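## Task

Same as before, but for lots 451 and 434: one cardboard box of each goes fully onto the desk, with nothing overhanging its edge. All other cardboard boxes remain on their shelves. A lot missing from the storeroom is skipped. The robot must not fall or end up tilted.

## Robot and tools

ROBOT. A simulated Hello Robot Stretch 3 with a single arm. It has a two-wheeled differential base (it cannot drive sideways), a lift that runs up a mast, and a telescoping arm that reaches out to the robot's right. To carry the gripper forward or back you drive the base. The base is 0.33 m long and 0.34 m wide with a rounded back, and it spins about a point 0.05 m behind its front edge. With the arm in and the wrist folded, a spin sweeps a 0.28 m radius. An unfolded, level wrist reaches beyond that.

FRAMES. Base frame: origin on the floor between the drive wheels, x forward, y left, z up, in metres. hand_pose is reported in this frame, at the point where the closed fingertips meet. With all wrist joints at 0, its x axis points up, its y axis back toward the mast, and its z axis to the rear. Odometry frame: the base frame as it was when the scene began. base_odometry is measured there from wheel turns only, so slip shows as travel. Heading is in rad, from -3.142 to 3.142, with left positive.

move. Sends one action and returns state plus images. The action uses base, joints or both, plus optional speeds, pace and contact_limits. Alternatively, send {"servos": "reboot"} on its own to re-enable servos that switched off.
- base: exactly one key. translate_m is a relative drive in metres, -3 to 3, forward positive. rotate_rad is a relative spin in radians, -6.4 to 6.4, left positive. Both are offsets from where the last reported state placed the base.
- joints: absolute targets, by name, in metres or radians. lift_m 0 to 1.1. arm_m 0 to 0.52. wrist_yaw_rad -1.345 to 4.42 (0 is along the arm; positive swings toward the front). wrist_pitch_rad -1.57 to 0.451 (0 is level; negative tips the fingers down). wrist_roll_rad -2.911 to 2.918. gripper_m -0.089 to 0.179 (larger is wider; the actual fingertip gap is about 0.007 m smaller when nearly shut and 0.025 m smaller when wide). head_pan_rad -3.953 to 1.73 (0 is forward, positive left, -1.57 faces the arm). head_tilt_rad -1.53 to 0.419 (negative looks down).
- pace: "default" or "max". speeds: a per-motion top speed, no higher than the max. Max speeds are translate_m 0.30 m/s, rotate_rad 1.90 rad/s, lift_m 0.15 m/s, arm_m 0.40 m/s. The base is capped at 0.10 m/s and 0.63 rad/s unless lift_m < 0.30, arm_m < 0.03 and wrist_yaw_rad > 2.54.
- contact_limits: an effort threshold that stops a motion. arm_m takes a number (1 to 100). lift_m takes {"down": n, "up": n}, where about 12 is the lowest safe down value. translate_m and rotate_rad take a number that trips on either wheel's effort. A limit only counts when it is given next to its own command.
- cameras: a list drawn from head_camera, nav_camera, wrist_camera and all. [] returns no images.
- blocking: false makes the call return in about 0.5 s while motion carries on.
Any move lasts at most 14 s. An unknown key makes the call invalid. An out-of-range value gets it refused, and that cancels the rest of the reply's move, wait and finished_scene calls. An uncommanded stop does the same.

wait: seconds 0 to 10. It commands nothing and returns the state. stop: brakes all running motions, and braked motions report "stopped". zoom_image: camera plus region [x0, y0, x1, y1] in pixels of that camera's latest image, with (0,0) at the top left and at most 504x504. finished_scene: takes the number of the current scene and ends it; this cannot be undone. The goal must stay met without the robot.

RESULTS. "move" reads done or the worst status. base_status and joint_status use: done, moving, off_target (rest short of target, possibly still pushing), contact_stop (that joint goes slack), time_out, torque_fault (the servo is off until a reboot), or stopped. on_its_own describes things you did not command; there, "held at" gives a target, not a reading. motor_effort is a percent with the peak in brackets. A positive wheel effort pushes forward. Wrist pitch tops out near 45 and roll near 72. lidar_m gives 12 distances, in 30-degree sectors counterclockwise from straight ahead (4th left, 7th behind, 10th right), taken in a plane 0.17 m up. "-" means nothing seen, or something closer than 0.15 m. wrist_depth_mm and head_depth_mm are 7x7 grids of median depths, with "-" where no value was found. base_tilt is in degrees, positive leaning forward or right, with about 4 degrees of bias. If turned_by_wheels and turned_by_imu differ by more than 0.15 rad, trust the IMU.

CAMERAS. head_camera (896x504) and nav_camera (672x504, fisheye) are on the head. The head_camera image needs a quarter turn clockwise to be upright, and the nav_camera image a quarter turn counterclockwise. wrist_camera (644x364) rides on the gripper.

GRIPPING. To grip, command gripper_m below the object's width; smaller squeezes harder, but a stall guard may loosen it, so resend to re-squeeze. To release, open to at least width + 0.05, or fully. Neither the reading nor done proves a hold.

AVOID. Before folding the wrist (yaw 3.0) or unfolding it, put lift_m between 0.32 and 0.95, pitch at -0.4 and roll near 0. Once folded, the lift may go down to 0.25. With yaw below -0.4, keep pitch at -0.5 or lower. Pushing on something rigid with the gripper above about 0.45 m, or driving while it holds or hooks something fixed, can tip the robot; back off if the tilt grows. Use a low lift down limit so the robot is not levered over. The wrist and head never contact-stop and will fault after sustained force. Do not drop objects, release them while moving, slam them or push hard.

Each tool is called after ">>>" as name(argument=value, ...) on one line, values as JSON.

## Session

>>> move(joints={"head_pan_rad":-0.6,"head_tilt_rad":-0.3,"wrist_pitch_rad":-0.4})

>>> move(joints={"head_pan_rad":-2.1,"head_tilt_rad":-0.3}, cameras=["head_camera","nav_camera"])

>>> move(joints={"head_pan_rad":-3.7,"head_tilt_rad":-0.3}, cameras=["nav_camera"])

>>> move(joints={"head_pan_rad":1.1,"head_tilt_rad":-0.3}, cameras=["head_camera","nav_camera"])

Scene clock: 0.90 s.
move: done
base_odometry: x=+0.000 y=+0.000 heading=+0.000
turned_by_wheels: +0.000
turned_by_imu: +0.000
base_tilt: forward=-0.4 right=-1.2
lidar_m: 0.73 0.73 0.85 1.53 2.66 1.26 1.01 1.12 1.81 1.63 1.39 0.83
head_depth_mm: 1462 1517 1607 1729 1839 1910 1561 / 1232 1324 1429 1543 1695 1808 1559 / 1066 1132 1203 1292 1403 1507 1506 / 939 988 1045 1104 1180 1264 1366 / 840 877 919 975 1026 1085 1153 / 757 788 824 861 906 958 1012 / 692 716 746 776 813 852 894
base_status: not commanded
joint_positions: lift_m=+0.374 arm_m=+0.001 wrist_yaw_rad=+3.009 wrist_pitch_rad=-0.421 wrist_roll_rad=+0.000 gripper_m=+0.037 head_pan_rad=-0.615 head_tilt_rad=-0.301
joint_status: all done
measured_speeds: all 0
motor_effort: left_wheel=-0.4(0.7) right_wheel=+0.6(1.1) lift_m=+24.7(25.1) arm_m=-4.6(5.1) wrist_yaw_rad=+0.7(1.1) wrist_pitch_rad=+3.4(3.5) wrist_roll_rad=-0.3(0.3) gripper_m=-0.1(0.8) head_pan_rad=-0.5(4.6) head_tilt_rad=-3.5(8.6)
hand_pose: x=+0.0083 y=+0.0765 z=+0.3864 quat_wxyz=(+0.193, +0.699, +0.102, +0.680) (m; base frame)
wrist_depth_mm: - 137 - - - 854 - / - 149 - - - 975 - / - 163 - - - - - / 901 813 206 874 864 851 - / 729 703 205 691 687 703 698 / 628 620 129 593 128 607 600 / 539 548 271 535 519 528 529
pictures: head_camera (sideways), nav_camera (sideways), wrist_camera
camera_calibration:
head_camera: T_world_to_cam=[[-0.227587, 0.104154, -0.968172, 1.27693], [0.608808, 0.791195, -0.0579961, 0.0714134], [0.759972, -0.60263, -0.243475, 0.267821], [0, 0, 0, 1]] pos_world=[0.0436, -0.0281034, 1.30564]
nav_camera: T_world_to_cam=[[0.231417, -0.142587, 0.962349, -1.21092], [-0.565092, -0.824915, 0.0136643, 0.035881], [0.791907, -0.546978, -0.271474, 0.301723], [0, 0, 0, 1]] pos_world=[0.0615661, 0.0219736, 1.24674]
wrist_camera: T_world_to_cam=[[0.995102, -0.0954882, -0.0255918, 0.0155431], [-0.0763895, -0.578401, -0.812168, 0.391289], [0.0627501, 0.810145, -0.582862, 0.328857], [0, 0, 0, 1]] pos_world=[-0.00621235, -0.0386153, 0.509868]

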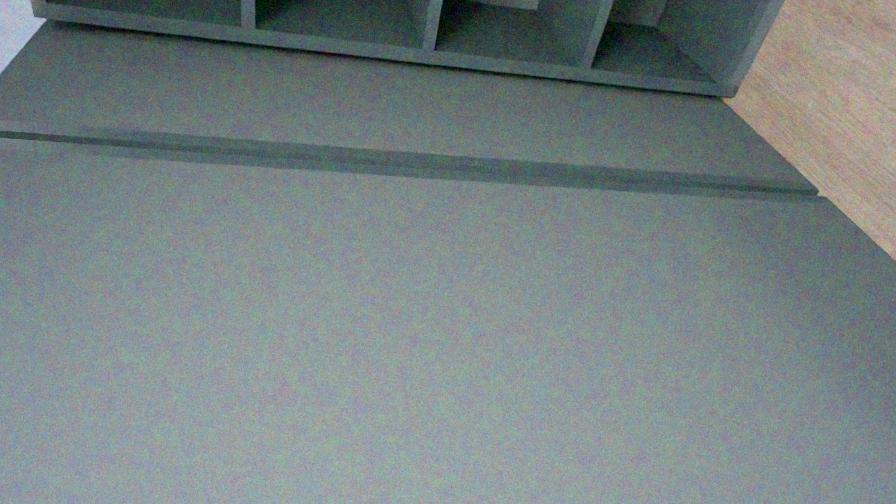

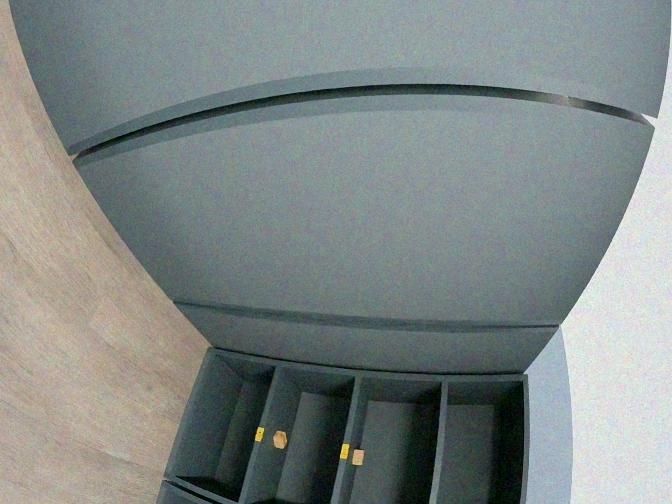

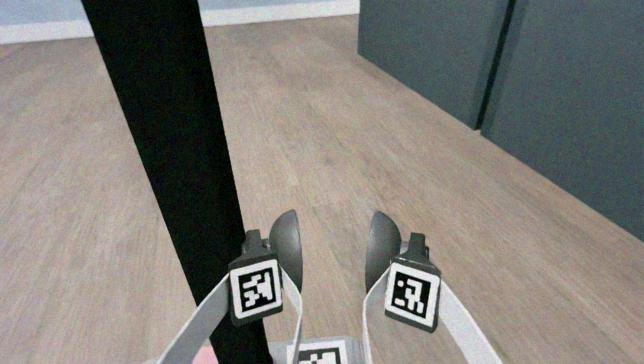

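Scene clock: 2.10 s.
move: done
base_odometry: x=+0.000 y=+0.000 heading=+0.000
turned_by_wheels: +0.000
turned_by_imu: +0.000
base_tilt: forward=-0.5 right=-1.2
lidar_m: 0.73 0.72 0.85 1.53 2.66 1.26 1.01 1.11 1.81 1.63 1.39 0.83
head_depth_mm: 1446 1480 1523 1587 1635 1697 1561 / 1555 1600 1661 1720 1784 1848 1564 / 1681 1754 1818 1894 1992 1961 1551 / 1879 1941 2038 2148 2226 1990 1536 / 2072 2170 2273 2396 2475 1997 1533 / 2116 1800 1932 2039 2091 1960 1537 / 1823 1949 2047 2153 2234 1899 1522
base_status: not commanded
joint_positions: lift_m=+0.374 arm_m=+0.001 wrist_yaw_rad=+3.009 wrist_pitch_rad=-0.421 wrist_roll_rad=+0.000 gripper_m=+0.037 head_pan_rad=-2.139 head_tilt_rad=-0.301
joint_status: all done
measured_speeds: translate_m=+0.000 rotate_rad=+0.000 lift_m=+0.000 arm_m=+0.000 wrist_yaw_rad=+0.000 wrist_pitch_rad=+0.000 wrist_roll_rad=+0.000 head_pan_rad=+0.024 head_tilt_rad=+0.000
motor_effort: left_wheel=-0.2(1.0) right_wheel=+0.7(1.2) lift_m=+27.9(27.9) arm_m=-6.6(6.6) wrist_yaw_rad=+0.5(2.1) wrist_pitch_rad=+3.4(3.6) wrist_roll_rad=+0.0(0.3) gripper_m=+0.4(0.8) head_pan_rad=+3.4(5.0) head_tilt_rad=-2.3(6.1)
hand_pose: x=+0.0083 y=+0.0765 z=+0.3864 quat_wxyz=(+0.193, +0.699, +0.102, +0.680) (m; base frame)
wrist_depth_mm: - 137 - - - 862 - / - 149 - - - 973 - / - 164 - - - - - / 878 816 206 846 850 860 - / 736 706 205 686 688 703 702 / 626 629 128 591 129 601 599 / 544 557 270 534 515 530 523
pictures: head_camera (sideways), nav_camera (sideways)
camera_calibration:
head_camera: T_world_to_cam=[[0.0934995, 0.232185, -0.968167, 1.27496], [0.818582, -0.571454, -0.0579922, 0.0701288], [-0.566728, -0.787102, -0.243493, 0.27597], [0, 0, 0, 1]] pos_world=[-0.0202144, -0.0387351, 1.30564]
nav_camera: T_world_to_cam=[[-0.131706, -0.237769, 0.962351, -1.20872], [-0.850224, 0.526244, 0.0136594, 0.0375597], [-0.509679, -0.816415, -0.271466, 0.309599], [0, 0, 0, 1]] pos_world=[0.0305351, -0.0544001, 1.24674]

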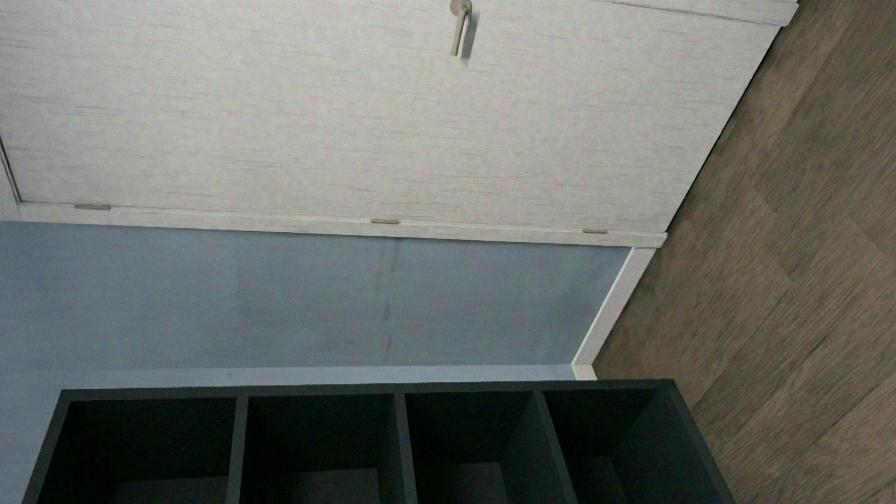

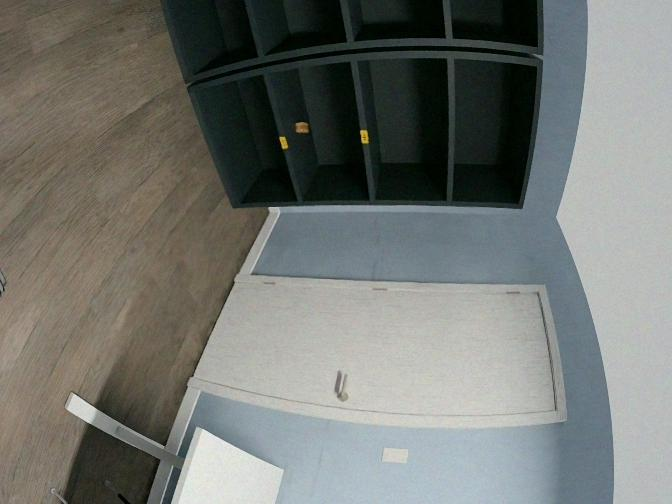

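Scene clock: 4.40 s.
move: done
base_odometry: x=+0.000 y=+0.000 heading=+0.000
turned_by_wheels: +0.000
turned_by_imu: +0.000
base_tilt: forward=-0.4 right=-1.1
lidar_m: 0.73 0.73 0.85 1.53 2.66 1.25 1.01 1.12 1.82 1.63 1.39 0.83
head_depth_mm: 2463 2542 2644 2742 2775 2050 1558 / 2499 2712 2804 2946 2938 2037 1554 / 2194 2328 2492 2648 2432 2015 1559 / 1985 2075 2200 2300 1498 1842 1533 / 1777 1862 1960 1989 1308 1931 1528 / 1625 1690 1769 1822 1295 1747 1473 / 1491 1543 1608 1680 1281 1023 1468
base_status: not commanded
joint_positions: lift_m=+0.374 arm_m=+0.001 wrist_yaw_rad=+3.009 wrist_pitch_rad=-0.421 wrist_roll_rad=+0.000 gripper_m=+0.037 head_pan_rad=-3.708 head_tilt_rad=-0.301
joint_status: all done
measured_speeds: translate_m=+0.000 rotate_rad=+0.000 lift_m=+0.000 arm_m=+0.000 wrist_yaw_rad=+0.000 wrist_pitch_rad=+0.000 wrist_roll_rad=+0.000 head_pan_rad=+0.024 head_tilt_rad=+0.000
motor_effort: left_wheel=-0.3(0.8) right_wheel=+0.3(1.1) lift_m=+30.7(31.5) arm_m=-10.3(10.9) wrist_yaw_rad=-0.1(1.5) wrist_pitch_rad=+3.5(3.5) wrist_roll_rad=+0.1(0.3) gripper_m=+1.0(1.0) head_pan_rad=+3.4(5.4) head_tilt_rad=-0.1(4.9)
hand_pose: x=+0.0083 y=+0.0765 z=+0.3864 quat_wxyz=(+0.193, +0.699, +0.102, +0.680) (m; base frame)
wrist_depth_mm: - 137 - - - 849 - / - 149 - - - 960 - / - 164 - - - - - / 893 827 207 867 841 845 - / 734 704 204 703 692 708 706 / 620 616 129 604 128 603 596 / 542 555 271 535 518 529 528
pictures: nav_camera (sideways)
camera_calibration:
nav_camera: T_world_to_cam=[[-0.23803, 0.131265, 0.962347, -1.20805], [0.524696, 0.85118, 0.0136783, 0.0291313], [-0.817335, 0.508196, -0.27148, 0.311535], [0, 0, 0, 1]] pos_world=[-0.0482091, -0.0245417, 1.24674]

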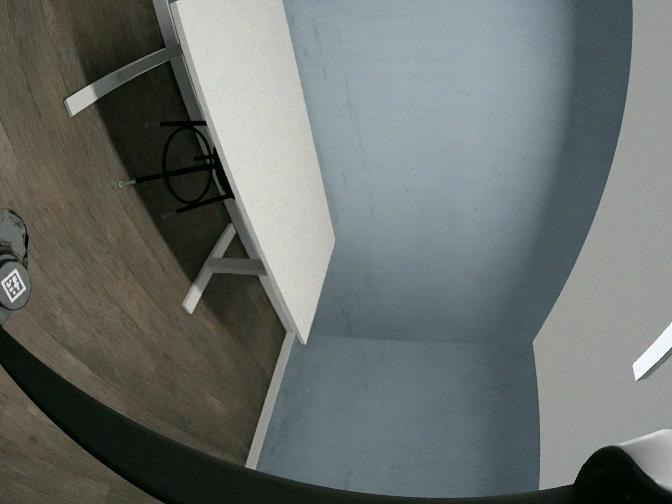

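Scene clock: 7.93 s.
move: done
base_odometry: x=+0.000 y=+0.000 heading=+0.000
turned_by_wheels: +0.000
turned_by_imu: +0.000
base_tilt: forward=-0.4 right=-1.0
lidar_m: 0.73 0.72 0.85 1.53 2.66 1.26 1.01 1.12 1.81 1.62 1.39 0.83
head_depth_mm: 699 720 741 762 787 811 842 / 765 789 820 846 874 906 938 / 848 878 910 946 985 1024 1071 / 953 991 1035 1071 1123 1175 1229 / 1079 1125 1186 1250 1303 1388 1425 / 1246 1325 1386 1476 1571 1667 1526 / 2326 2424 2528 2701 2664 1970 1519
base_status: not commanded
joint_positions: lift_m=+0.374 arm_m=+0.001 wrist_yaw_rad=+3.009 wrist_pitch_rad=-0.421 wrist_roll_rad=+0.000 gripper_m=+0.037 head_pan_rad=+1.108 head_tilt_rad=-0.301
joint_status: all done
measured_speeds: translate_m=+0.000 rotate_rad=+0.000 lift_m=+0.000 arm_m=+0.000 wrist_yaw_rad=+0.000 wrist_pitch_rad=+0.000 wrist_roll_rad=+0.000 head_pan_rad=-0.024 head_tilt_rad=+0.000
motor_effort: left_wheel=-0.7(0.8) right_wheel=+0.4(1.1) lift_m=+30.9(31.6) arm_m=-12.8(13.4) wrist_yaw_rad=-0.3(1.6) wrist_pitch_rad=+3.3(3.6) wrist_roll_rad=+0.0(0.3) gripper_m=+0.3(1.1) head_pan_rad=-3.5(7.5) head_tilt_rad=+3.1(4.4)
hand_pose: x=+0.0083 y=+0.0765 z=+0.3864 quat_wxyz=(+0.193, +0.699, +0.102, +0.680) (m; base frame)
wrist_depth_mm: - 137 - - - 850 - / - 149 - - - 964 - / - 164 - - - - - / 891 807 207 866 867 866 - / 735 694 204 692 684 705 701 / 625 623 128 597 128 608 598 / 543 554 271 533 519 530 523
pictures: head_camera (sideways), nav_camera (sideways)
camera_calibration:
head_camera: T_world_to_cam=[[-0.06836, -0.24078, -0.968169, 1.27595], [-0.874511, 0.481525, -0.0580063, 0.0805144], [0.480164, 0.842709, -0.243482, 0.269552], [0, 0, 0, 1]] pos_world=[0.0282054, 0.0412999, 1.30564]
nav_camera: T_world_to_cam=[[0.105766, 0.2504, 0.962348, -1.21015], [0.901177, -0.433235, 0.0136829, 0.0269232], [0.420349, 0.865799, -0.271476, 0.303975], [0, 0, 0, 1]] pos_world=[-0.0240443, 0.0515057, 1.24674]

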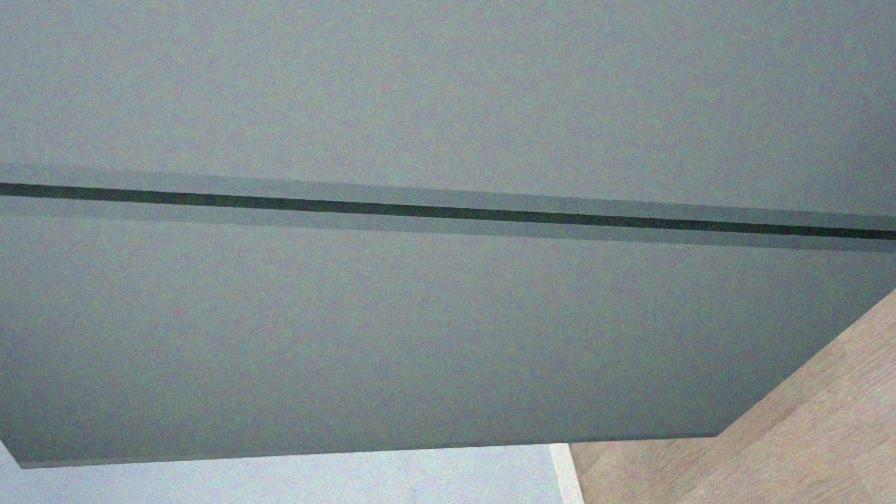

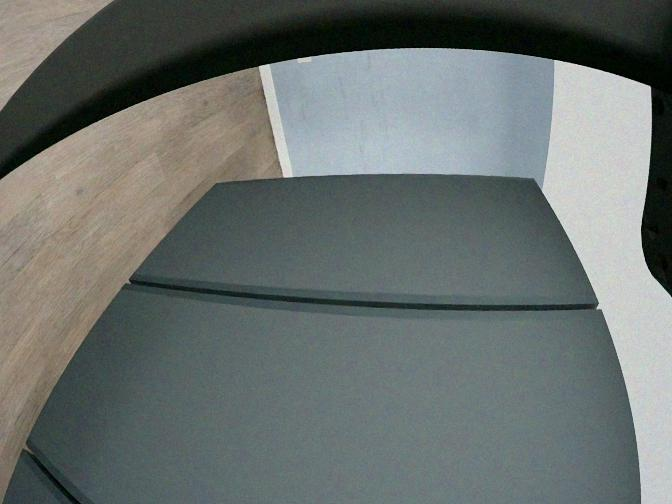

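>>> move(joints={"head_pan_rad":-1.45,"head_tilt_rad":-0.3}, cameras=["head_camera","nav_camera"])

>>> zoom_image(camera="head_camera", region=[320, 0, 620, 250])

>>> zoom_image(camera="head_camera", region=[320, 250, 620, 500])

Scene clock: 25.10 s.
move: done
base_odometry: x=+0.000 y=+0.000 heading=+0.000
turned_by_wheels: +0.000
turned_by_imu: +0.000
base_tilt: forward=-0.3 right=-1.1
lidar_m: 0.72 0.73 0.85 1.53 2.66 1.26 1.01 1.11 1.82 1.63 1.39 0.83
head_depth_mm: 1807 1969 2047 2160 2055 1927 1566 / 1814 1941 2058 2166 2185 1915 1558 / 1673 1921 2026 2112 2161 1889 1549 / 1435 1502 1653 1649 1785 1839 1527 / 1719 1849 1948 2072 2104 1878 1549 / 1605 1805 1928 1998 2081 1859 1532 / 1637 1790 1902 1995 1909 1851 1518
base_status: not commanded
joint_positions: lift_m=+0.374 arm_m=+0.001 wrist_yaw_rad=+3.009 wrist_pitch_rad=-0.421 wrist_roll_rad=+0.000 gripper_m=+0.037 head_pan_rad=-1.458 head_tilt_rad=-0.300
joint_status: all done
measured_speeds: translate_m=+0.000 rotate_rad=+0.000 lift_m=+0.000 arm_m=+0.000 wrist_yaw_rad=+0.000 wrist_pitch_rad=+0.000 wrist_roll_rad=+0.000 head_pan_rad=+0.024 head_tilt_rad=+0.000
motor_effort: left_wheel=-0.2(0.8) right_wheel=+0.3(1.2) lift_m=+30.3(31.4) arm_m=-12.7(13.6) wrist_yaw_rad=-0.6(1.5) wrist_pitch_rad=+3.5(3.5) wrist_roll_rad=-0.2(0.4) gripper_m=+0.4(1.0) head_pan_rad=+3.6(5.4) head_tilt_rad=+5.7(8.5)
hand_pose: x=+0.0083 y=+0.0765 z=+0.3864 quat_wxyz=(+0.193, +0.699, +0.102, +0.680) (m; base frame)
wrist_depth_mm: - 137 - - - 847 - / - 148 - - - 964 - / - 164 - - - - - / 891 818 207 873 862 849 - / 728 705 204 698 686 704 699 / 625 623 129 593 129 601 592 / 543 558 271 531 521 529 523
pictures: head_camera (sideways), nav_camera (sideways)
camera_calibration:
head_camera: T_world_to_cam=[[-0.0735184, 0.238019, -0.968474, 1.27642], [0.995742, 0.0716713, -0.057974, 0.0690216], [0.0556129, -0.968613, -0.242274, 0.270595], [0, 0, 0, 1]] pos_world=[0.0100644, -0.0466576, 1.30574]
nav_camera: T_world_to_cam=[[0.047334, -0.266559, 0.962655, -1.21024], [-0.991847, -0.126697, 0.013687, 0.0383633], [0.118317, -0.955455, -0.270383, 0.304479], [0, 0, 0, 1]] pos_world=[0.0593111, -0.0268256, 1.24685]

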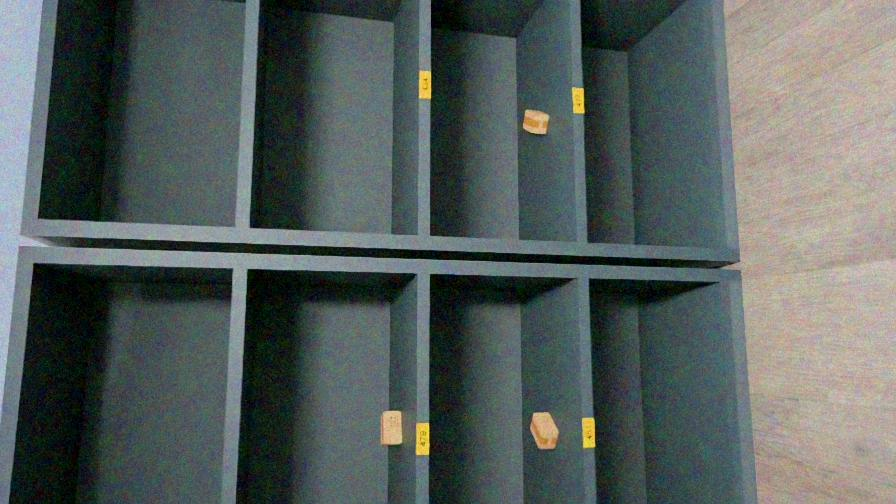

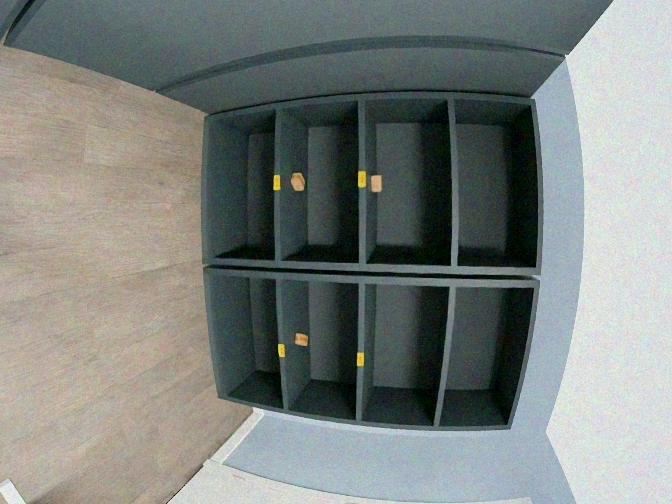

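Scaled by 1.680 from the camera's 896x504 image, which has a finer 1280x720 frame.

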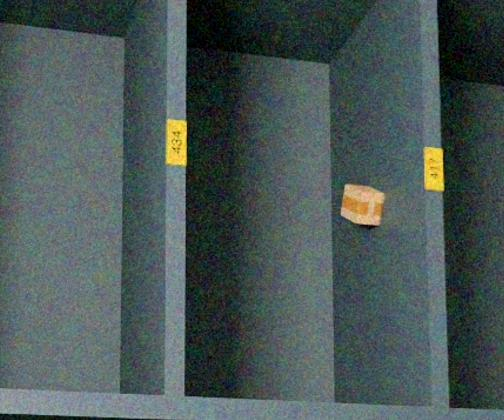

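Scaled by 1.680 from the camera's 896x504 image, which has a finer 1280x720 frame.

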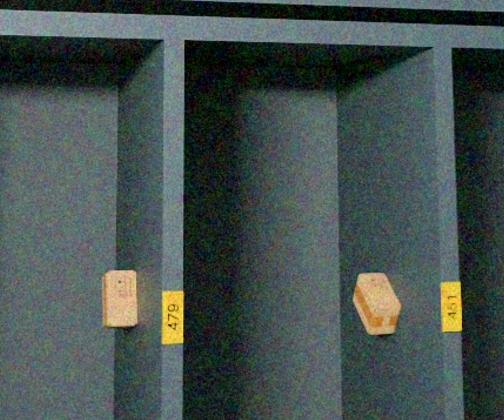

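>>> move(base={"rotate_rad":-1.172}, cameras=[])

>>> move(base={"translate_m":1.11}, cameras=[])

>>> move(base={"rotate_rad":1.422}, joints={"lift_m":0.6,"gripper_m":0.179,"head_tilt_rad":-0.6,"head_pan_rad":-1.57}, cameras=[])

>>> move(joints={"wrist_yaw_rad":0,"wrist_pitch_rad":-0.4})

Scene clock: 64.97 s.
move: done
base_odometry: x=+0.000 y=+0.000 heading=-1.172
turned_by_wheels: -1.172
turned_by_imu: -1.152
base_tilt: forward=-0.2 right=-1.3
lidar_m: 1.72 0.89 0.73 0.73 0.80 1.28 2.66 1.64 1.01 1.11 1.71 1.63
head_depth_mm: 1294 1349 1398 1459 1362 931 1506 / 1335 1383 1441 1509 1337 923 1421 / 1367 1421 1494 1564 1637 965 1549 / 1388 1459 1539 1608 1697 1778 1545 / 1436 1501 1584 1646 1736 1825 1528 / 1480 1546 1625 1725 1811 1892 1524 / 1531 1614 1678 1776 1893 1930 1522
base_status: done
joint_positions: lift_m=+0.374 arm_m=+0.001 wrist_yaw_rad=+3.009 wrist_pitch_rad=-0.421 wrist_roll_rad=+0.000 gripper_m=+0.037 head_pan_rad=-1.450 head_tilt_rad=-0.300
joint_status: not commanded
measured_speeds: all 0
motor_effort: left_wheel=+8.3(11.7) right_wheel=-10.0(13.5) lift_m=+30.9(31.5) arm_m=-12.8(13.6) wrist_yaw_rad=-0.7(1.7) wrist_pitch_rad=+3.3(3.5) wrist_roll_rad=+0.1(0.3) gripper_m=+0.3(0.9) head_pan_rad=+2.6(3.9) head_tilt_rad=+4.8(6.2)
hand_pose: x=+0.0083 y=+0.0765 z=+0.3865 quat_wxyz=(+0.193, +0.699, +0.102, +0.680) (m; base frame)
wrist_depth_mm: - 137 - - - - - / - 149 - - - - - / - 163 168 - - - - / 888 819 204 870 857 824 806 / 729 690 204 696 687 708 701 / 616 626 129 595 129 611 604 / 540 551 271 536 521 527 526
pictures: none
No camera images: "cameras" was empty.

Scene clock: 77.20 s.
move: done
base_odometry: x=+0.432 y=-1.023 heading=-1.171
turned_by_wheels: +0.000
turned_by_imu: +0.000
base_tilt: forward=-0.4 right=-1.2
lidar_m: 0.98 0.65 0.54 0.53 0.59 0.94 3.70 1.68 1.75 1.41 0.65 0.65
head_depth_mm: 1435 1505 1562 1638 1711 1779 1572 / 1475 1544 1613 1678 1771 1847 1552 / 1546 1603 1666 1758 1835 1899 1542 / 1587 1655 1733 1809 1930 1950 1533 / 1231 1288 1342 1419 1490 1596 1539 / 1245 1287 1366 1408 1516 1295 1430 / 1283 1304 1417 1236 1536 1171 1300
base_status: done
joint_positions: lift_m=+0.374 arm_m=+0.001 wrist_yaw_rad=+3.009 wrist_pitch_rad=-0.421 wrist_roll_rad=+0.000 gripper_m=+0.037 head_pan_rad=-1.450 head_tilt_rad=-0.300
joint_status: not commanded
measured_speeds: all 0
motor_effort: left_wheel=+7.9(12.9) right_wheel=+1.3(11.0) lift_m=+30.5(31.3) arm_m=-11.9(13.4) wrist_yaw_rad=+0.6(2.1) wrist_pitch_rad=+3.3(3.6) wrist_roll_rad=+0.2(0.4) gripper_m=+0.5(1.1) head_pan_rad=+2.1(3.9) head_tilt_rad=+4.7(5.8)
hand_pose: x=+0.0083 y=+0.0766 z=+0.3865 quat_wxyz=(+0.193, +0.699, +0.102, +0.681) (m; base frame)
wrist_depth_mm: - 137 - - 517 - - / - 148 - - 560 - - / - 163 169 - 615 - - / - 180 186 - 696 - - / 733 718 204 672 690 682 685 / 629 620 129 590 129 605 605 / 542 553 271 533 520 531 519
pictures: none
No camera images: "cameras" was empty.

Scene clock: 80.57 s.
move: done
base_odometry: x=+0.432 y=-1.023 heading=+0.250
turned_by_wheels: +1.422
turned_by_imu: +1.400
base_tilt: forward=-0.3 right=-1.2
lidar_m: 0.53 0.55 0.76 2.21 2.25 1.67 1.73 1.37 0.65 0.98 0.71 0.55
head_depth_mm: 798 879 919 633 1006 887 989 / 800 879 909 628 1102 879 1166 / 800 875 897 623 1093 872 1161 / 800 878 881 646 1088 869 1155 / 801 878 810 639 1080 862 1150 / 803 883 859 632 1073 881 1147 / 805 881 844 625 1066 878 1142
base_status: done
joint_positions: lift_m=+0.600 arm_m=+0.001 wrist_yaw_rad=+3.009 wrist_pitch_rad=-0.419 wrist_roll_rad=+0.000 gripper_m=+0.179 head_pan_rad=-1.570 head_tilt_rad=-0.601
joint_status: all done
measured_speeds: all 0
motor_effort: left_wheel=-8.5(12.6) right_wheel=+9.1(12.7) lift_m=+29.4(33.7) arm_m=-13.3(13.5) wrist_yaw_rad=+1.2(2.1) wrist_pitch_rad=+3.1(3.4) wrist_roll_rad=-0.1(0.3) gripper_m=+0.9(82.8) head_pan_rad=-3.3(5.0) head_tilt_rad=-3.1(6.7)
hand_pose: x=+0.0083 y=+0.0768 z=+0.6125 quat_wxyz=(+0.193, +0.699, +0.101, +0.681) (m; base frame)
wrist_depth_mm: - 137 - - - - - / - 149 - - - - - / - 163 - - - - - / - 187 207 - - - - / - 196 212 - - - - / 123 140 235 891 872 867 - / 743 752 275 771 764 742 105
pictures: none
No camera images: "cameras" was empty.

Scene clock: 83.07 s.
move: done
base_odometry: x=+0.432 y=-1.023 heading=+0.250
turned_by_wheels: +0.000
turned_by_imu: +0.000
base_tilt: forward=-0.2 right=-1.2
lidar_m: 0.53 0.56 0.77 2.21 2.24 1.68 1.73 1.37 0.65 0.98 0.71 0.55
head_depth_mm: 796 879 923 632 1000 883 987 / 798 879 913 628 1102 881 1164 / 800 880 895 624 1098 874 1161 / 801 878 886 647 1088 869 1154 / 802 877 807 639 1076 863 1145 / 800 882 856 632 1069 878 1144 / 804 882 846 624 1066 878 1138
base_status: not commanded
joint_positions: lift_m=+0.600 arm_m=+0.001 wrist_yaw_rad=+0.003 wrist_pitch_rad=-0.419 wrist_roll_rad=+0.000 gripper_m=+0.179 head_pan_rad=-1.570 head_tilt_rad=-0.601
joint_status: all done
measured_speeds: all 0
motor_effort: left_wheel=-8.7(9.2) right_wheel=+8.3(10.0) lift_m=+23.7(29.4) arm_m=-12.0(13.5) wrist_yaw_rad=-2.6(6.9) wrist_pitch_rad=+3.1(5.6) wrist_roll_rad=+0.0(0.3) gripper_m=+0.5(1.1) head_pan_rad=-2.9(4.0) head_tilt_rad=-1.5(3.3)
hand_pose: x=-0.0208 y=-0.3698 z=+0.6125 quat_wxyz=(+0.692, +0.148, -0.691, -0.146) (m; base frame)
wrist_depth_mm: - 707 - - - 663 - / - - - 477 - - - / - - - - - - - / - - - - - - - / - 143 - - - 892 - / - 126 - - - - - / - - - - - - 105
pictures: head_camera (sideways), nav_camera (sideways), wrist_camera
camera_calibration:
head_camera: T_world_to_cam=[[-0.0467061, 0.52089, -0.852345, 1.12475], [0.997501, -0.0209654, -0.0674727, 0.0813384], [-0.0530157, -0.853366, -0.518609, 0.630819], [0, 0, 0, 1]] pos_world=[0.00484063, -0.0458445, 1.29131]
nav_camera: T_world_to_cam=[[0.0175152, -0.543371, 0.83931, -1.04911], [-0.999788, -0.0185809, 0.00883478, 0.0448244], [0.0107946, -0.839287, -0.543581, 0.660651], [0, 0, 0, 1]] pos_world=[0.0560587, -0.0147467, 1.23925]
wrist_camera: T_world_to_cam=[[-0.998878, -0.0399156, -0.0254827, -0.0133369], [-0.00249996, 0.581802, -0.813327, 0.74578], [0.0472903, -0.81235, -0.581249, 0.222699], [0, 0, 0, 1]] pos_world=[-0.021989, -0.253519, 0.735667]

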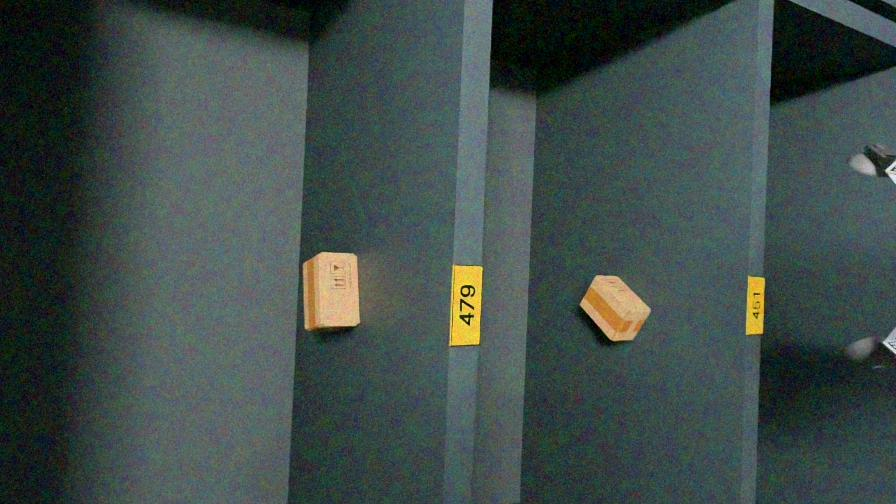

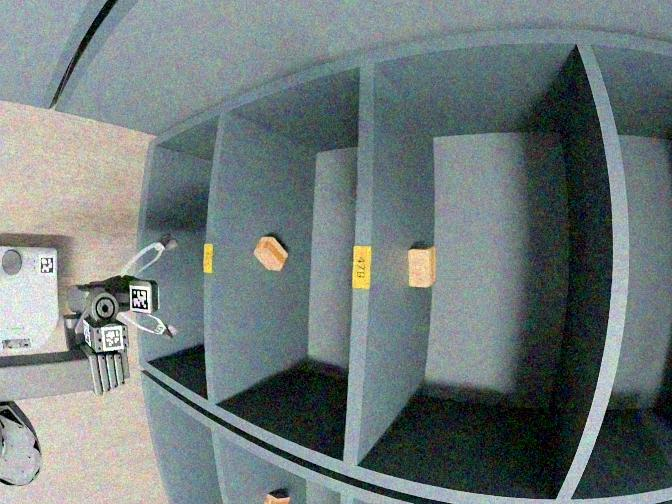

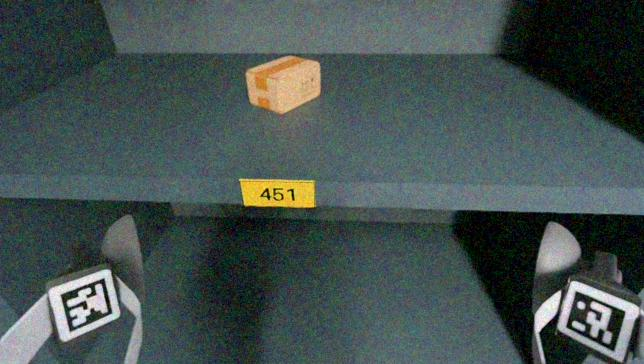

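>>> move(base={"translate_m":0.072}, joints={"lift_m":0.54,"wrist_pitch_rad":-0.3}, cameras=[])

>>> move(joints={"arm_m":0.18}, cameras=["wrist_camera","head_camera"])

Scene clock: 99.23 s.
move: done
base_odometry: x=+0.501 y=-1.005 heading=+0.250
turned_by_wheels: +0.000
turned_by_imu: +0.000
base_tilt: forward=-0.5 right=-1.3
lidar_m: 0.46 0.48 0.66 1.91 1.92 1.74 1.80 0.75 0.69 0.98 0.65 0.47
head_depth_mm: 798 878 921 632 1073 883 1114 / 799 877 907 627 1104 879 1166 / 798 880 894 623 1095 873 1163 / 800 882 767 645 1087 869 1154 / 802 880 867 640 1078 861 1154 / 801 884 856 634 1070 881 1145 / 803 883 848 626 1034 878 1116
base_status: done
joint_positions: lift_m=+0.540 arm_m=+0.001 wrist_yaw_rad=+0.003 wrist_pitch_rad=-0.321 wrist_roll_rad=+0.000 gripper_m=+0.179 head_pan_rad=-1.570 head_tilt_rad=-0.601
joint_status: all done
measured_speeds: all 0
motor_effort: left_wheel=+5.9(8.9) right_wheel=+4.9(11.9) lift_m=+28.3(28.5) arm_m=-12.4(13.2) wrist_yaw_rad=-3.8(4.2) wrist_pitch_rad=+3.3(5.5) wrist_roll_rad=-0.3(0.3) gripper_m=+0.3(0.9) head_pan_rad=-2.8(3.6) head_tilt_rad=+2.2(2.7)
hand_pose: x=-0.0208 y=-0.3811 z=+0.5750 quat_wxyz=(+0.698, +0.114, -0.697, -0.112) (m; base frame)
wrist_depth_mm: - 686 - - - - 647 / - - - 463 - - - / - - - - - - - / - - 328 - 321 317 314 / - 144 - - - - - / - 126 - - - - - / - - - - - - 105
pictures: none
No camera images: "cameras" was empty.

Scene clock: 101.80 s.
move: done
base_odometry: x=+0.501 y=-1.005 heading=+0.250
turned_by_wheels: +0.000
turned_by_imu: +0.000
base_tilt: forward=-0.2 right=-1.2
lidar_m: 0.46 0.48 0.66 1.91 1.92 1.74 1.80 0.75 0.69 0.99 0.65 0.47
head_depth_mm: 798 877 923 636 1076 886 1120 / 797 878 907 626 1105 882 1172 / 800 878 894 620 1096 875 517 / 803 880 768 645 1088 868 535 / 801 882 868 641 1078 864 1151 / 802 880 857 635 1072 881 1139 / 805 881 843 626 1036 880 1119
base_status: not commanded
joint_positions: lift_m=+0.540 arm_m=+0.180 wrist_yaw_rad=+0.003 wrist_pitch_rad=-0.321 wrist_roll_rad=+0.000 gripper_m=+0.179 head_pan_rad=-1.570 head_tilt_rad=-0.600
joint_status: all done
measured_speeds: all 0
motor_effort: left_wheel=+5.5(6.3) right_wheel=+5.1(5.7) lift_m=+28.8(31.4) arm_m=+13.0(15.7) wrist_yaw_rad=-3.3(4.3) wrist_pitch_rad=+3.4(3.5) wrist_roll_rad=-0.1(0.3) gripper_m=+0.7(1.2) head_pan_rad=-2.8(3.7) head_tilt_rad=+3.9(4.4)
hand_pose: x=-0.0208 y=-0.5605 z=+0.5750 quat_wxyz=(+0.698, +0.114, -0.697, -0.112) (m; base frame)
wrist_depth_mm: 519 - - - - - - / - - - - - - - / - - - 304 - - - / 306 304 302 299 300 298 296 / 243 232 241 240 239 238 246 / 118 187 200 199 198 197 - / 178 176 174 169 169 168 105
pictures: head_camera (sideways), wrist_camera
camera_calibration:
head_camera: T_world_to_cam=[[-0.0466801, 0.520351, -0.852676, 1.12515], [0.997497, -0.0211049, -0.0674879, 0.0813518], [-0.053113, -0.853692, -0.518063, 0.630098], [0, 0, 0, 1]] pos_world=[0.00484043, -0.0458472, 1.29131]
wrist_camera: T_world_to_cam=[[-0.998879, -0.0420245, -0.0217941, -0.0251916], [-0.00209984, 0.499257, -0.866451, 0.810614], [0.0472931, -0.865434, -0.498786, -0.031124], [0, 0, 0, 1]] pos_world=[-0.0219892, -0.432699, 0.686284]

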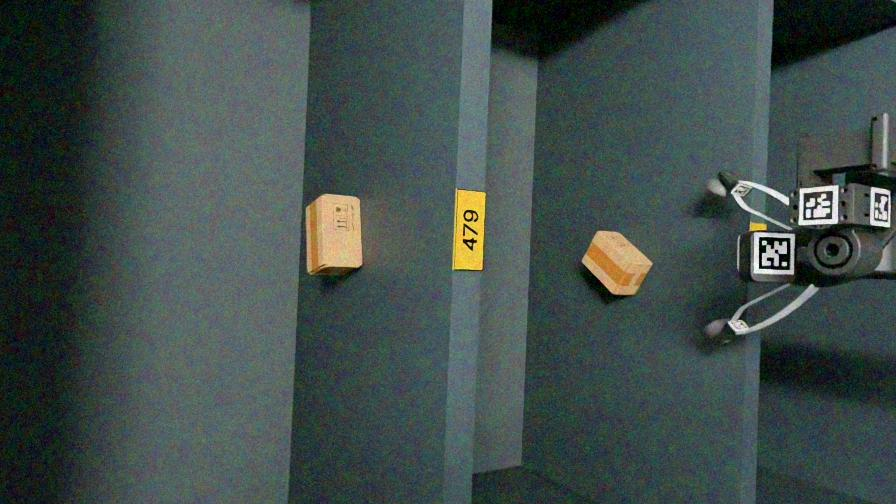

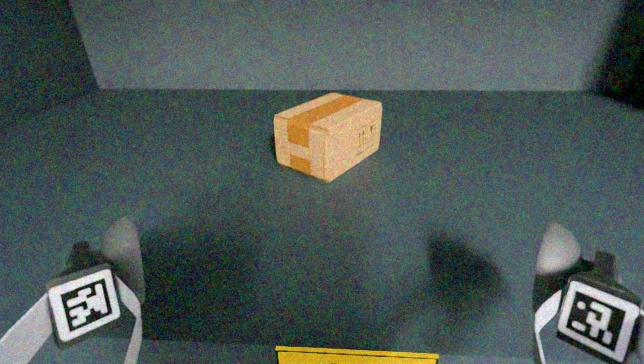

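>>> move(joints={"arm_m":0.345}, contact_limits={"arm_m":30}, cameras=["wrist_camera"])

>>> move(joints={"gripper_m":0.04}, cameras=["wrist_camera"])

Scene clock: 113.47 s.
move: done
base_odometry: x=+0.501 y=-1.005 heading=+0.250
turned_by_wheels: +0.000
turned_by_imu: +0.000
base_tilt: forward=-0.2 right=-1.1
lidar_m: 0.46 0.48 0.66 1.91 1.92 1.74 1.81 0.74 0.69 0.98 0.65 0.48
head_depth_mm: 798 873 927 635 1073 885 1118 / 798 878 909 628 1104 879 1150 / 801 879 899 620 1102 649 574 / 802 879 769 645 1093 674 1160 / 802 879 875 642 1080 865 1152 / 803 879 857 634 1068 862 1146 / 805 883 846 627 1040 879 1116
base_status: not commanded
joint_positions: lift_m=+0.540 arm_m=+0.345 wrist_yaw_rad=+0.003 wrist_pitch_rad=-0.321 wrist_roll_rad=+0.000 gripper_m=+0.179 head_pan_rad=-1.570 head_tilt_rad=-0.600
joint_status: all done
measured_speeds: all 0
motor_effort: left_wheel=+6.0(6.4) right_wheel=+4.8(5.5) lift_m=+22.8(25.7) arm_m=+13.3(14.8) wrist_yaw_rad=-3.6(4.6) wrist_pitch_rad=+3.5(3.5) wrist_roll_rad=+0.0(0.4) gripper_m=+0.9(1.1) head_pan_rad=-2.4(3.7) head_tilt_rad=+3.1(4.3)
contact_limits: arm_m 30 (drawing in: default 31, maximum 55; extending or still: default 40, maximum 69)
hand_pose: x=-0.0208 y=-0.7255 z=+0.5751 quat_wxyz=(+0.698, +0.114, -0.697, -0.112) (m; base frame)
wrist_depth_mm: - - - - - - 337 / - - - - - - - / - - - - - - - / 304 304 301 192 299 296 294 / 243 230 167 160 219 236 245 / 118 187 173 142 196 197 - / 161 165 169 160 168 167 105
pictures: wrist_camera
camera_calibration:
wrist_camera: T_world_to_cam=[[-0.998879, -0.0420288, -0.0217911, -0.0321302], [-0.00210048, 0.499182, -0.866495, 0.892976], [0.0472954, -0.865478, -0.49871, -0.173998], [0, 0, 0, 1]] pos_world=[-0.0219892, -0.597699, 0.686284]

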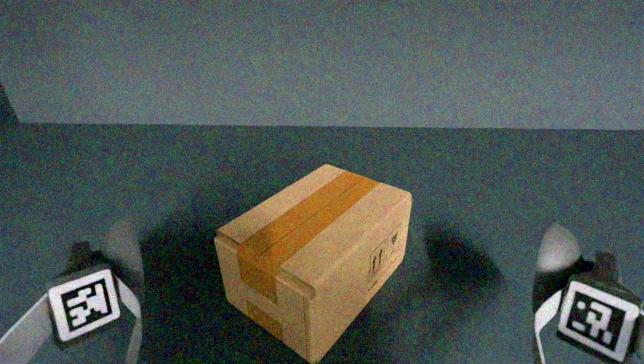

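Scene clock: 115.40 s.
move: done
base_odometry: x=+0.501 y=-1.005 heading=+0.250
turned_by_wheels: +0.000
turned_by_imu: +0.000
base_tilt: forward=-0.3 right=-1.2
lidar_m: 0.46 0.48 0.66 1.91 1.92 1.73 1.80 0.75 0.69 0.98 0.65 0.48
head_depth_mm: 798 878 923 635 1071 886 1118 / 801 879 910 628 1107 883 1143 / 798 880 898 621 1094 649 574 / 801 880 767 645 1089 673 1154 / 801 880 871 639 1076 864 1152 / 803 883 856 633 1070 862 1146 / 801 883 844 627 1036 881 1118
base_status: not commanded
joint_positions: lift_m=+0.540 arm_m=+0.345 wrist_yaw_rad=+0.003 wrist_pitch_rad=-0.320 wrist_roll_rad=+0.000 gripper_m=+0.040 head_pan_rad=-1.570 head_tilt_rad=-0.600
joint_status: all done
measured_speeds: all 0
motor_effort: left_wheel=+5.6(6.3) right_wheel=+4.9(6.2) lift_m=+23.0(23.8) arm_m=+12.8(14.3) wrist_yaw_rad=-1.9(4.2) wrist_pitch_rad=+3.2(3.5) wrist_roll_rad=+0.0(0.3) gripper_m=-7.1(83.9) head_pan_rad=-3.0(3.4) head_tilt_rad=+2.0(4.1)
contact_limits: arm_m 30 (drawing in: default 31, maximum 55; extending or still: default 40, maximum 69)
hand_pose: x=-0.0208 y=-0.7257 z=+0.5753 quat_wxyz=(+0.699, +0.114, -0.698, -0.112) (m; base frame)
wrist_depth_mm: - - - - - - 337 / - - - - - - - / - - - - - - - / 306 305 303 200 211 296 294 / 242 241 232 160 157 237 237 / 201 200 128 162 131 196 196 / 171 161 165 166 164 159 167
pictures: wrist_camera
camera_calibration:
wrist_camera: T_world_to_cam=[[-0.998884, -0.0419657, -0.0216927, -0.0321578], [-0.00209918, 0.49817, -0.867077, 0.892856], [0.0471942, -0.866063, -0.497702, -0.174992], [0, 0, 0, 1]] pos_world=[-0.0219891, -0.597698, 0.686383]

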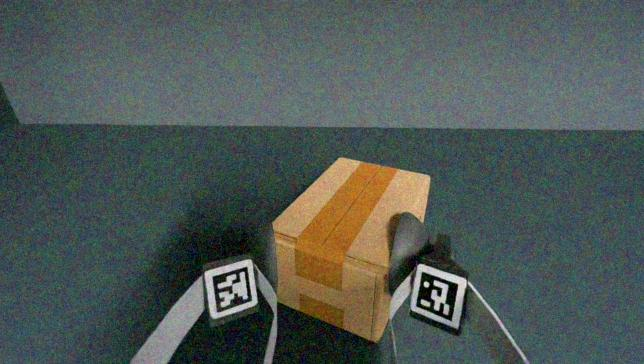

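>>> move(joints={"lift_m":0.62}, cameras=[])

>>> move(joints={"arm_m":0.0,"head_pan_rad":-3.14,"head_tilt_rad":-0.4})

>>> move(joints={"lift_m":0.75,"head_pan_rad":-3.7,"head_tilt_rad":-0.4}, cameras=["head_camera"])

Scene clock: 132.30 s.
move: done
base_odometry: x=+0.501 y=-1.005 heading=+0.250
turned_by_wheels: +0.000
turned_by_imu: +0.000
base_tilt: forward=-0.4 right=-1.2
lidar_m: 0.46 0.48 0.66 1.90 1.93 1.74 1.80 0.75 0.69 0.98 0.64 0.48
head_depth_mm: 797 878 924 632 1069 886 1123 / 798 877 909 626 1103 878 454 / 801 878 899 619 1096 610 1111 / 800 881 769 645 897 818 1158 / 800 879 872 641 1081 866 1150 / 803 879 857 633 1076 861 1142 / 804 886 846 627 1036 878 1118
base_status: not commanded
joint_positions: lift_m=+0.620 arm_m=+0.345 wrist_yaw_rad=+0.003 wrist_pitch_rad=-0.324 wrist_roll_rad=+0.000 gripper_m=+0.040 head_pan_rad=-1.570 head_tilt_rad=-0.600
joint_status: all done
measured_speeds: all 0
motor_effort: left_wheel=+5.5(6.4) right_wheel=+5.5(5.5) lift_m=+31.5(33.9) arm_m=+13.0(13.4) wrist_yaw_rad=-3.4(4.3) wrist_pitch_rad=+4.1(4.1) wrist_roll_rad=+0.3(0.3) gripper_m=-6.3(7.1) head_pan_rad=-2.5(3.0) head_tilt_rad=+2.5(3.6)
contact_limits: arm_m 30 (drawing in: default 31, maximum 55; extending or still: default 40, maximum 69)
hand_pose: x=-0.0208 y=-0.7252 z=+0.6543 quat_wxyz=(+0.698, +0.115, -0.697, -0.113) (m; base frame)
wrist_depth_mm: - - - - - - 337 / - - - - - - - / - - - - - - - / - - - 213 - - - / - - 153 163 150 - - / 304 303 128 162 128 299 299 / 261 245 252 244 242 255 255
pictures: none
No camera images: "cameras" was empty.

Scene clock: 136.03 s.
move: done
base_odometry: x=+0.501 y=-1.005 heading=+0.250
turned_by_wheels: +0.000
turned_by_imu: +0.000
base_tilt: forward=-0.3 right=-1.1
lidar_m: 0.46 0.48 0.66 1.90 1.92 1.74 1.80 0.75 0.69 0.99 0.65 0.48
head_depth_mm: 1532 1620 1726 1888 2026 1809 1435 / 1535 1623 1748 1875 2015 1802 1419 / 1532 1619 1728 1855 2003 1781 1419 / 1533 1629 1745 1867 2004 1776 1403 / 1534 1619 1739 1857 2023 1768 1403 / 1558 1649 1762 1879 2030 1757 1395 / 1550 1640 1733 1871 1979 1634 1390
base_status: not commanded
joint_positions: lift_m=+0.620 arm_m=+0.001 wrist_yaw_rad=+0.003 wrist_pitch_rad=-0.324 wrist_roll_rad=+0.000 gripper_m=+0.040 head_pan_rad=-3.141 head_tilt_rad=-0.399
joint_status: all done
measured_speeds: all 0
motor_effort: left_wheel=+6.0(6.2) right_wheel=+5.0(5.7) lift_m=+25.2(31.9) arm_m=-12.9(14.8) wrist_yaw_rad=-2.7(4.8) wrist_pitch_rad=+4.1(4.1) wrist_roll_rad=+0.0(0.3) gripper_m=-6.3(7.2) head_pan_rad=+3.2(6.2) head_tilt_rad=-4.1(7.5)
hand_pose: x=-0.0208 y=-0.3808 z=+0.6543 quat_wxyz=(+0.698, +0.115, -0.697, -0.113) (m; base frame)
wrist_depth_mm: - 679 - - - - 642 / - 740 - - - - - / - - - - - - - / - - - 214 - - - / - - 154 163 150 - - / - - 128 162 128 840 - / - - - - - 711 -
pictures: head_camera (sideways), nav_camera (sideways), wrist_camera
camera_calibration:
head_camera: T_world_to_cam=[[0.339394, 0.0465169, -0.939494, 1.23605], [-0.0341349, -0.99751, -0.0617207, 0.0801576], [-0.940025, 0.0530172, -0.336961, 0.399908], [0, 0, 0, 1]] pos_world=[-0.0408478, 0.0012588, 1.30096]
nav_camera: T_world_to_cam=[[-0.364063, -0.0173398, 0.931213, -1.16665], [-0.0163695, 0.999791, 0.012217, 0.0344108], [-0.93123, -0.0107957, -0.364271, 0.432965], [0, 0, 0, 1]] pos_world=[-0.0209802, -0.0499588, 1.24369]
wrist_camera: T_world_to_cam=[[-0.998883, -0.0418666, -0.0218865, -0.0158069], [-0.00209982, 0.50217, -0.864766, 0.789469], [0.0471955, -0.863755, -0.501697, 0.166489], [0, 0, 0, 1]] pos_world=[-0.0219891, -0.253303, 0.765887]

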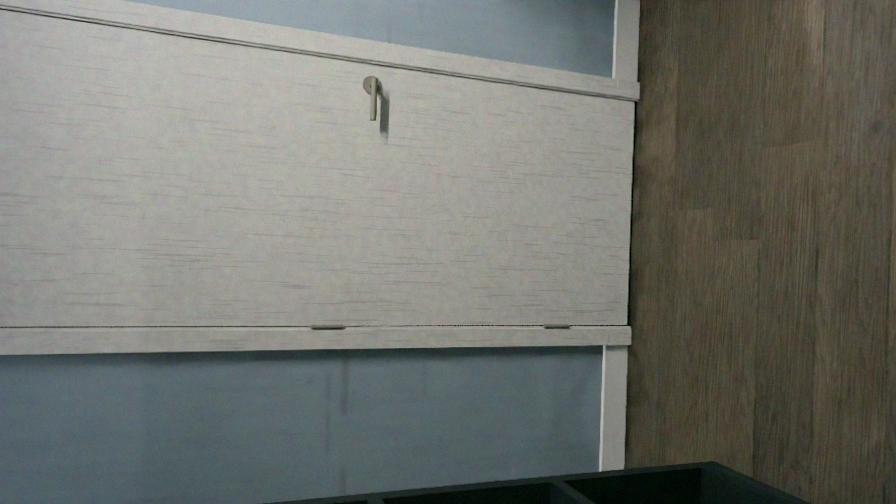

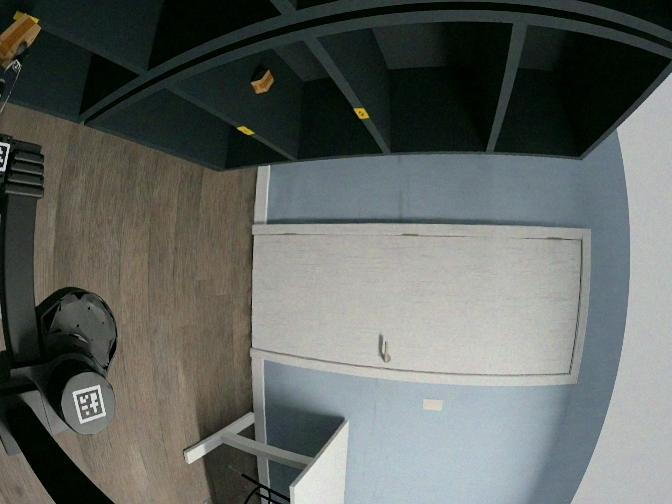

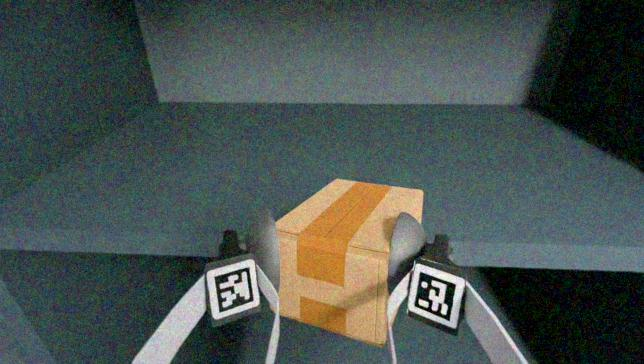

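Scene clock: 138.03 s.
move: done
base_odometry: x=+0.501 y=-1.005 heading=+0.250
turned_by_wheels: +0.000
turned_by_imu: +0.000
base_tilt: forward=-0.4 right=-1.1
lidar_m: 0.46 0.48 0.66 1.91 1.93 1.73 1.81 0.75 0.69 0.99 0.65 0.48
head_depth_mm: 2237 2417 2644 2125 2376 1812 1468 / 2089 2216 2467 1912 2359 1785 1415 / 1937 2097 2238 1890 2315 1783 1410 / 1824 1949 2097 2144 2291 1764 1445 / 1709 1823 1957 2094 2204 1752 1403 / 1638 1709 1813 1936 2060 1753 1400 / 1514 1594 1720 1812 1926 1733 1376
base_status: not commanded
joint_positions: lift_m=+0.750 arm_m=+0.001 wrist_yaw_rad=+0.003 wrist_pitch_rad=-0.325 wrist_roll_rad=+0.000 gripper_m=+0.040 head_pan_rad=-3.706 head_tilt_rad=-0.400
joint_status: all done
measured_speeds: all 0
motor_effort: left_wheel=+5.5(6.5) right_wheel=+4.2(5.6) lift_m=+29.5(33.4) arm_m=-10.2(12.6) wrist_yaw_rad=-3.4(4.2) wrist_pitch_rad=+4.1(4.2) wrist_roll_rad=-0.2(0.3) gripper_m=-6.4(6.9) head_pan_rad=+3.4(5.7) head_tilt_rad=-4.7(5.9)
hand_pose: x=-0.0208 y=-0.3807 z=+0.7841 quat_wxyz=(+0.698, +0.116, -0.697, -0.114) (m; base frame)
wrist_depth_mm: - 688 - - - - 641 / - 740 - - - - - / - - - - - - - / - - - 215 - - - / - - 153 162 150 - 561 / - - 128 162 128 - - / - - - - - - -
pictures: head_camera (sideways)
camera_calibration:
head_camera: T_world_to_cam=[[0.312304, -0.142752, -0.939195, 1.23588], [-0.562673, -0.824366, -0.0618028, 0.0834816], [-0.765418, 0.547761, -0.337776, 0.399876], [0, 0, 0, 1]] pos_world=[-0.0329251, 0.0262076, 1.30096]

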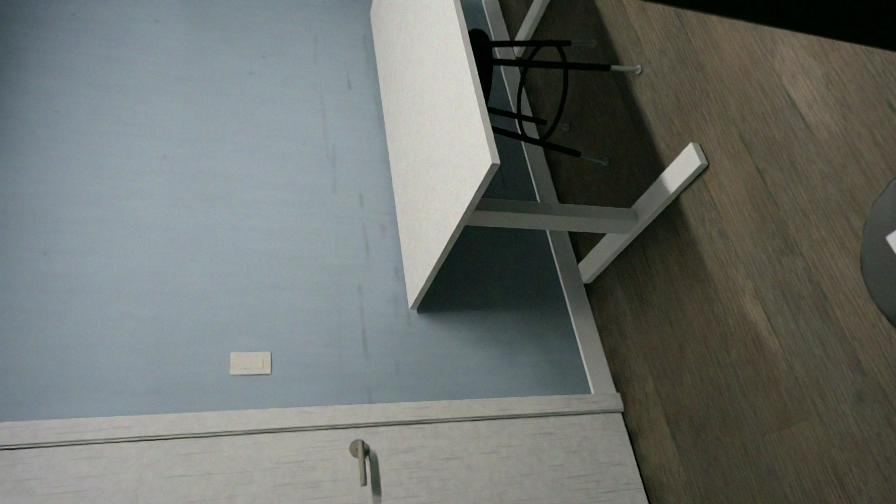

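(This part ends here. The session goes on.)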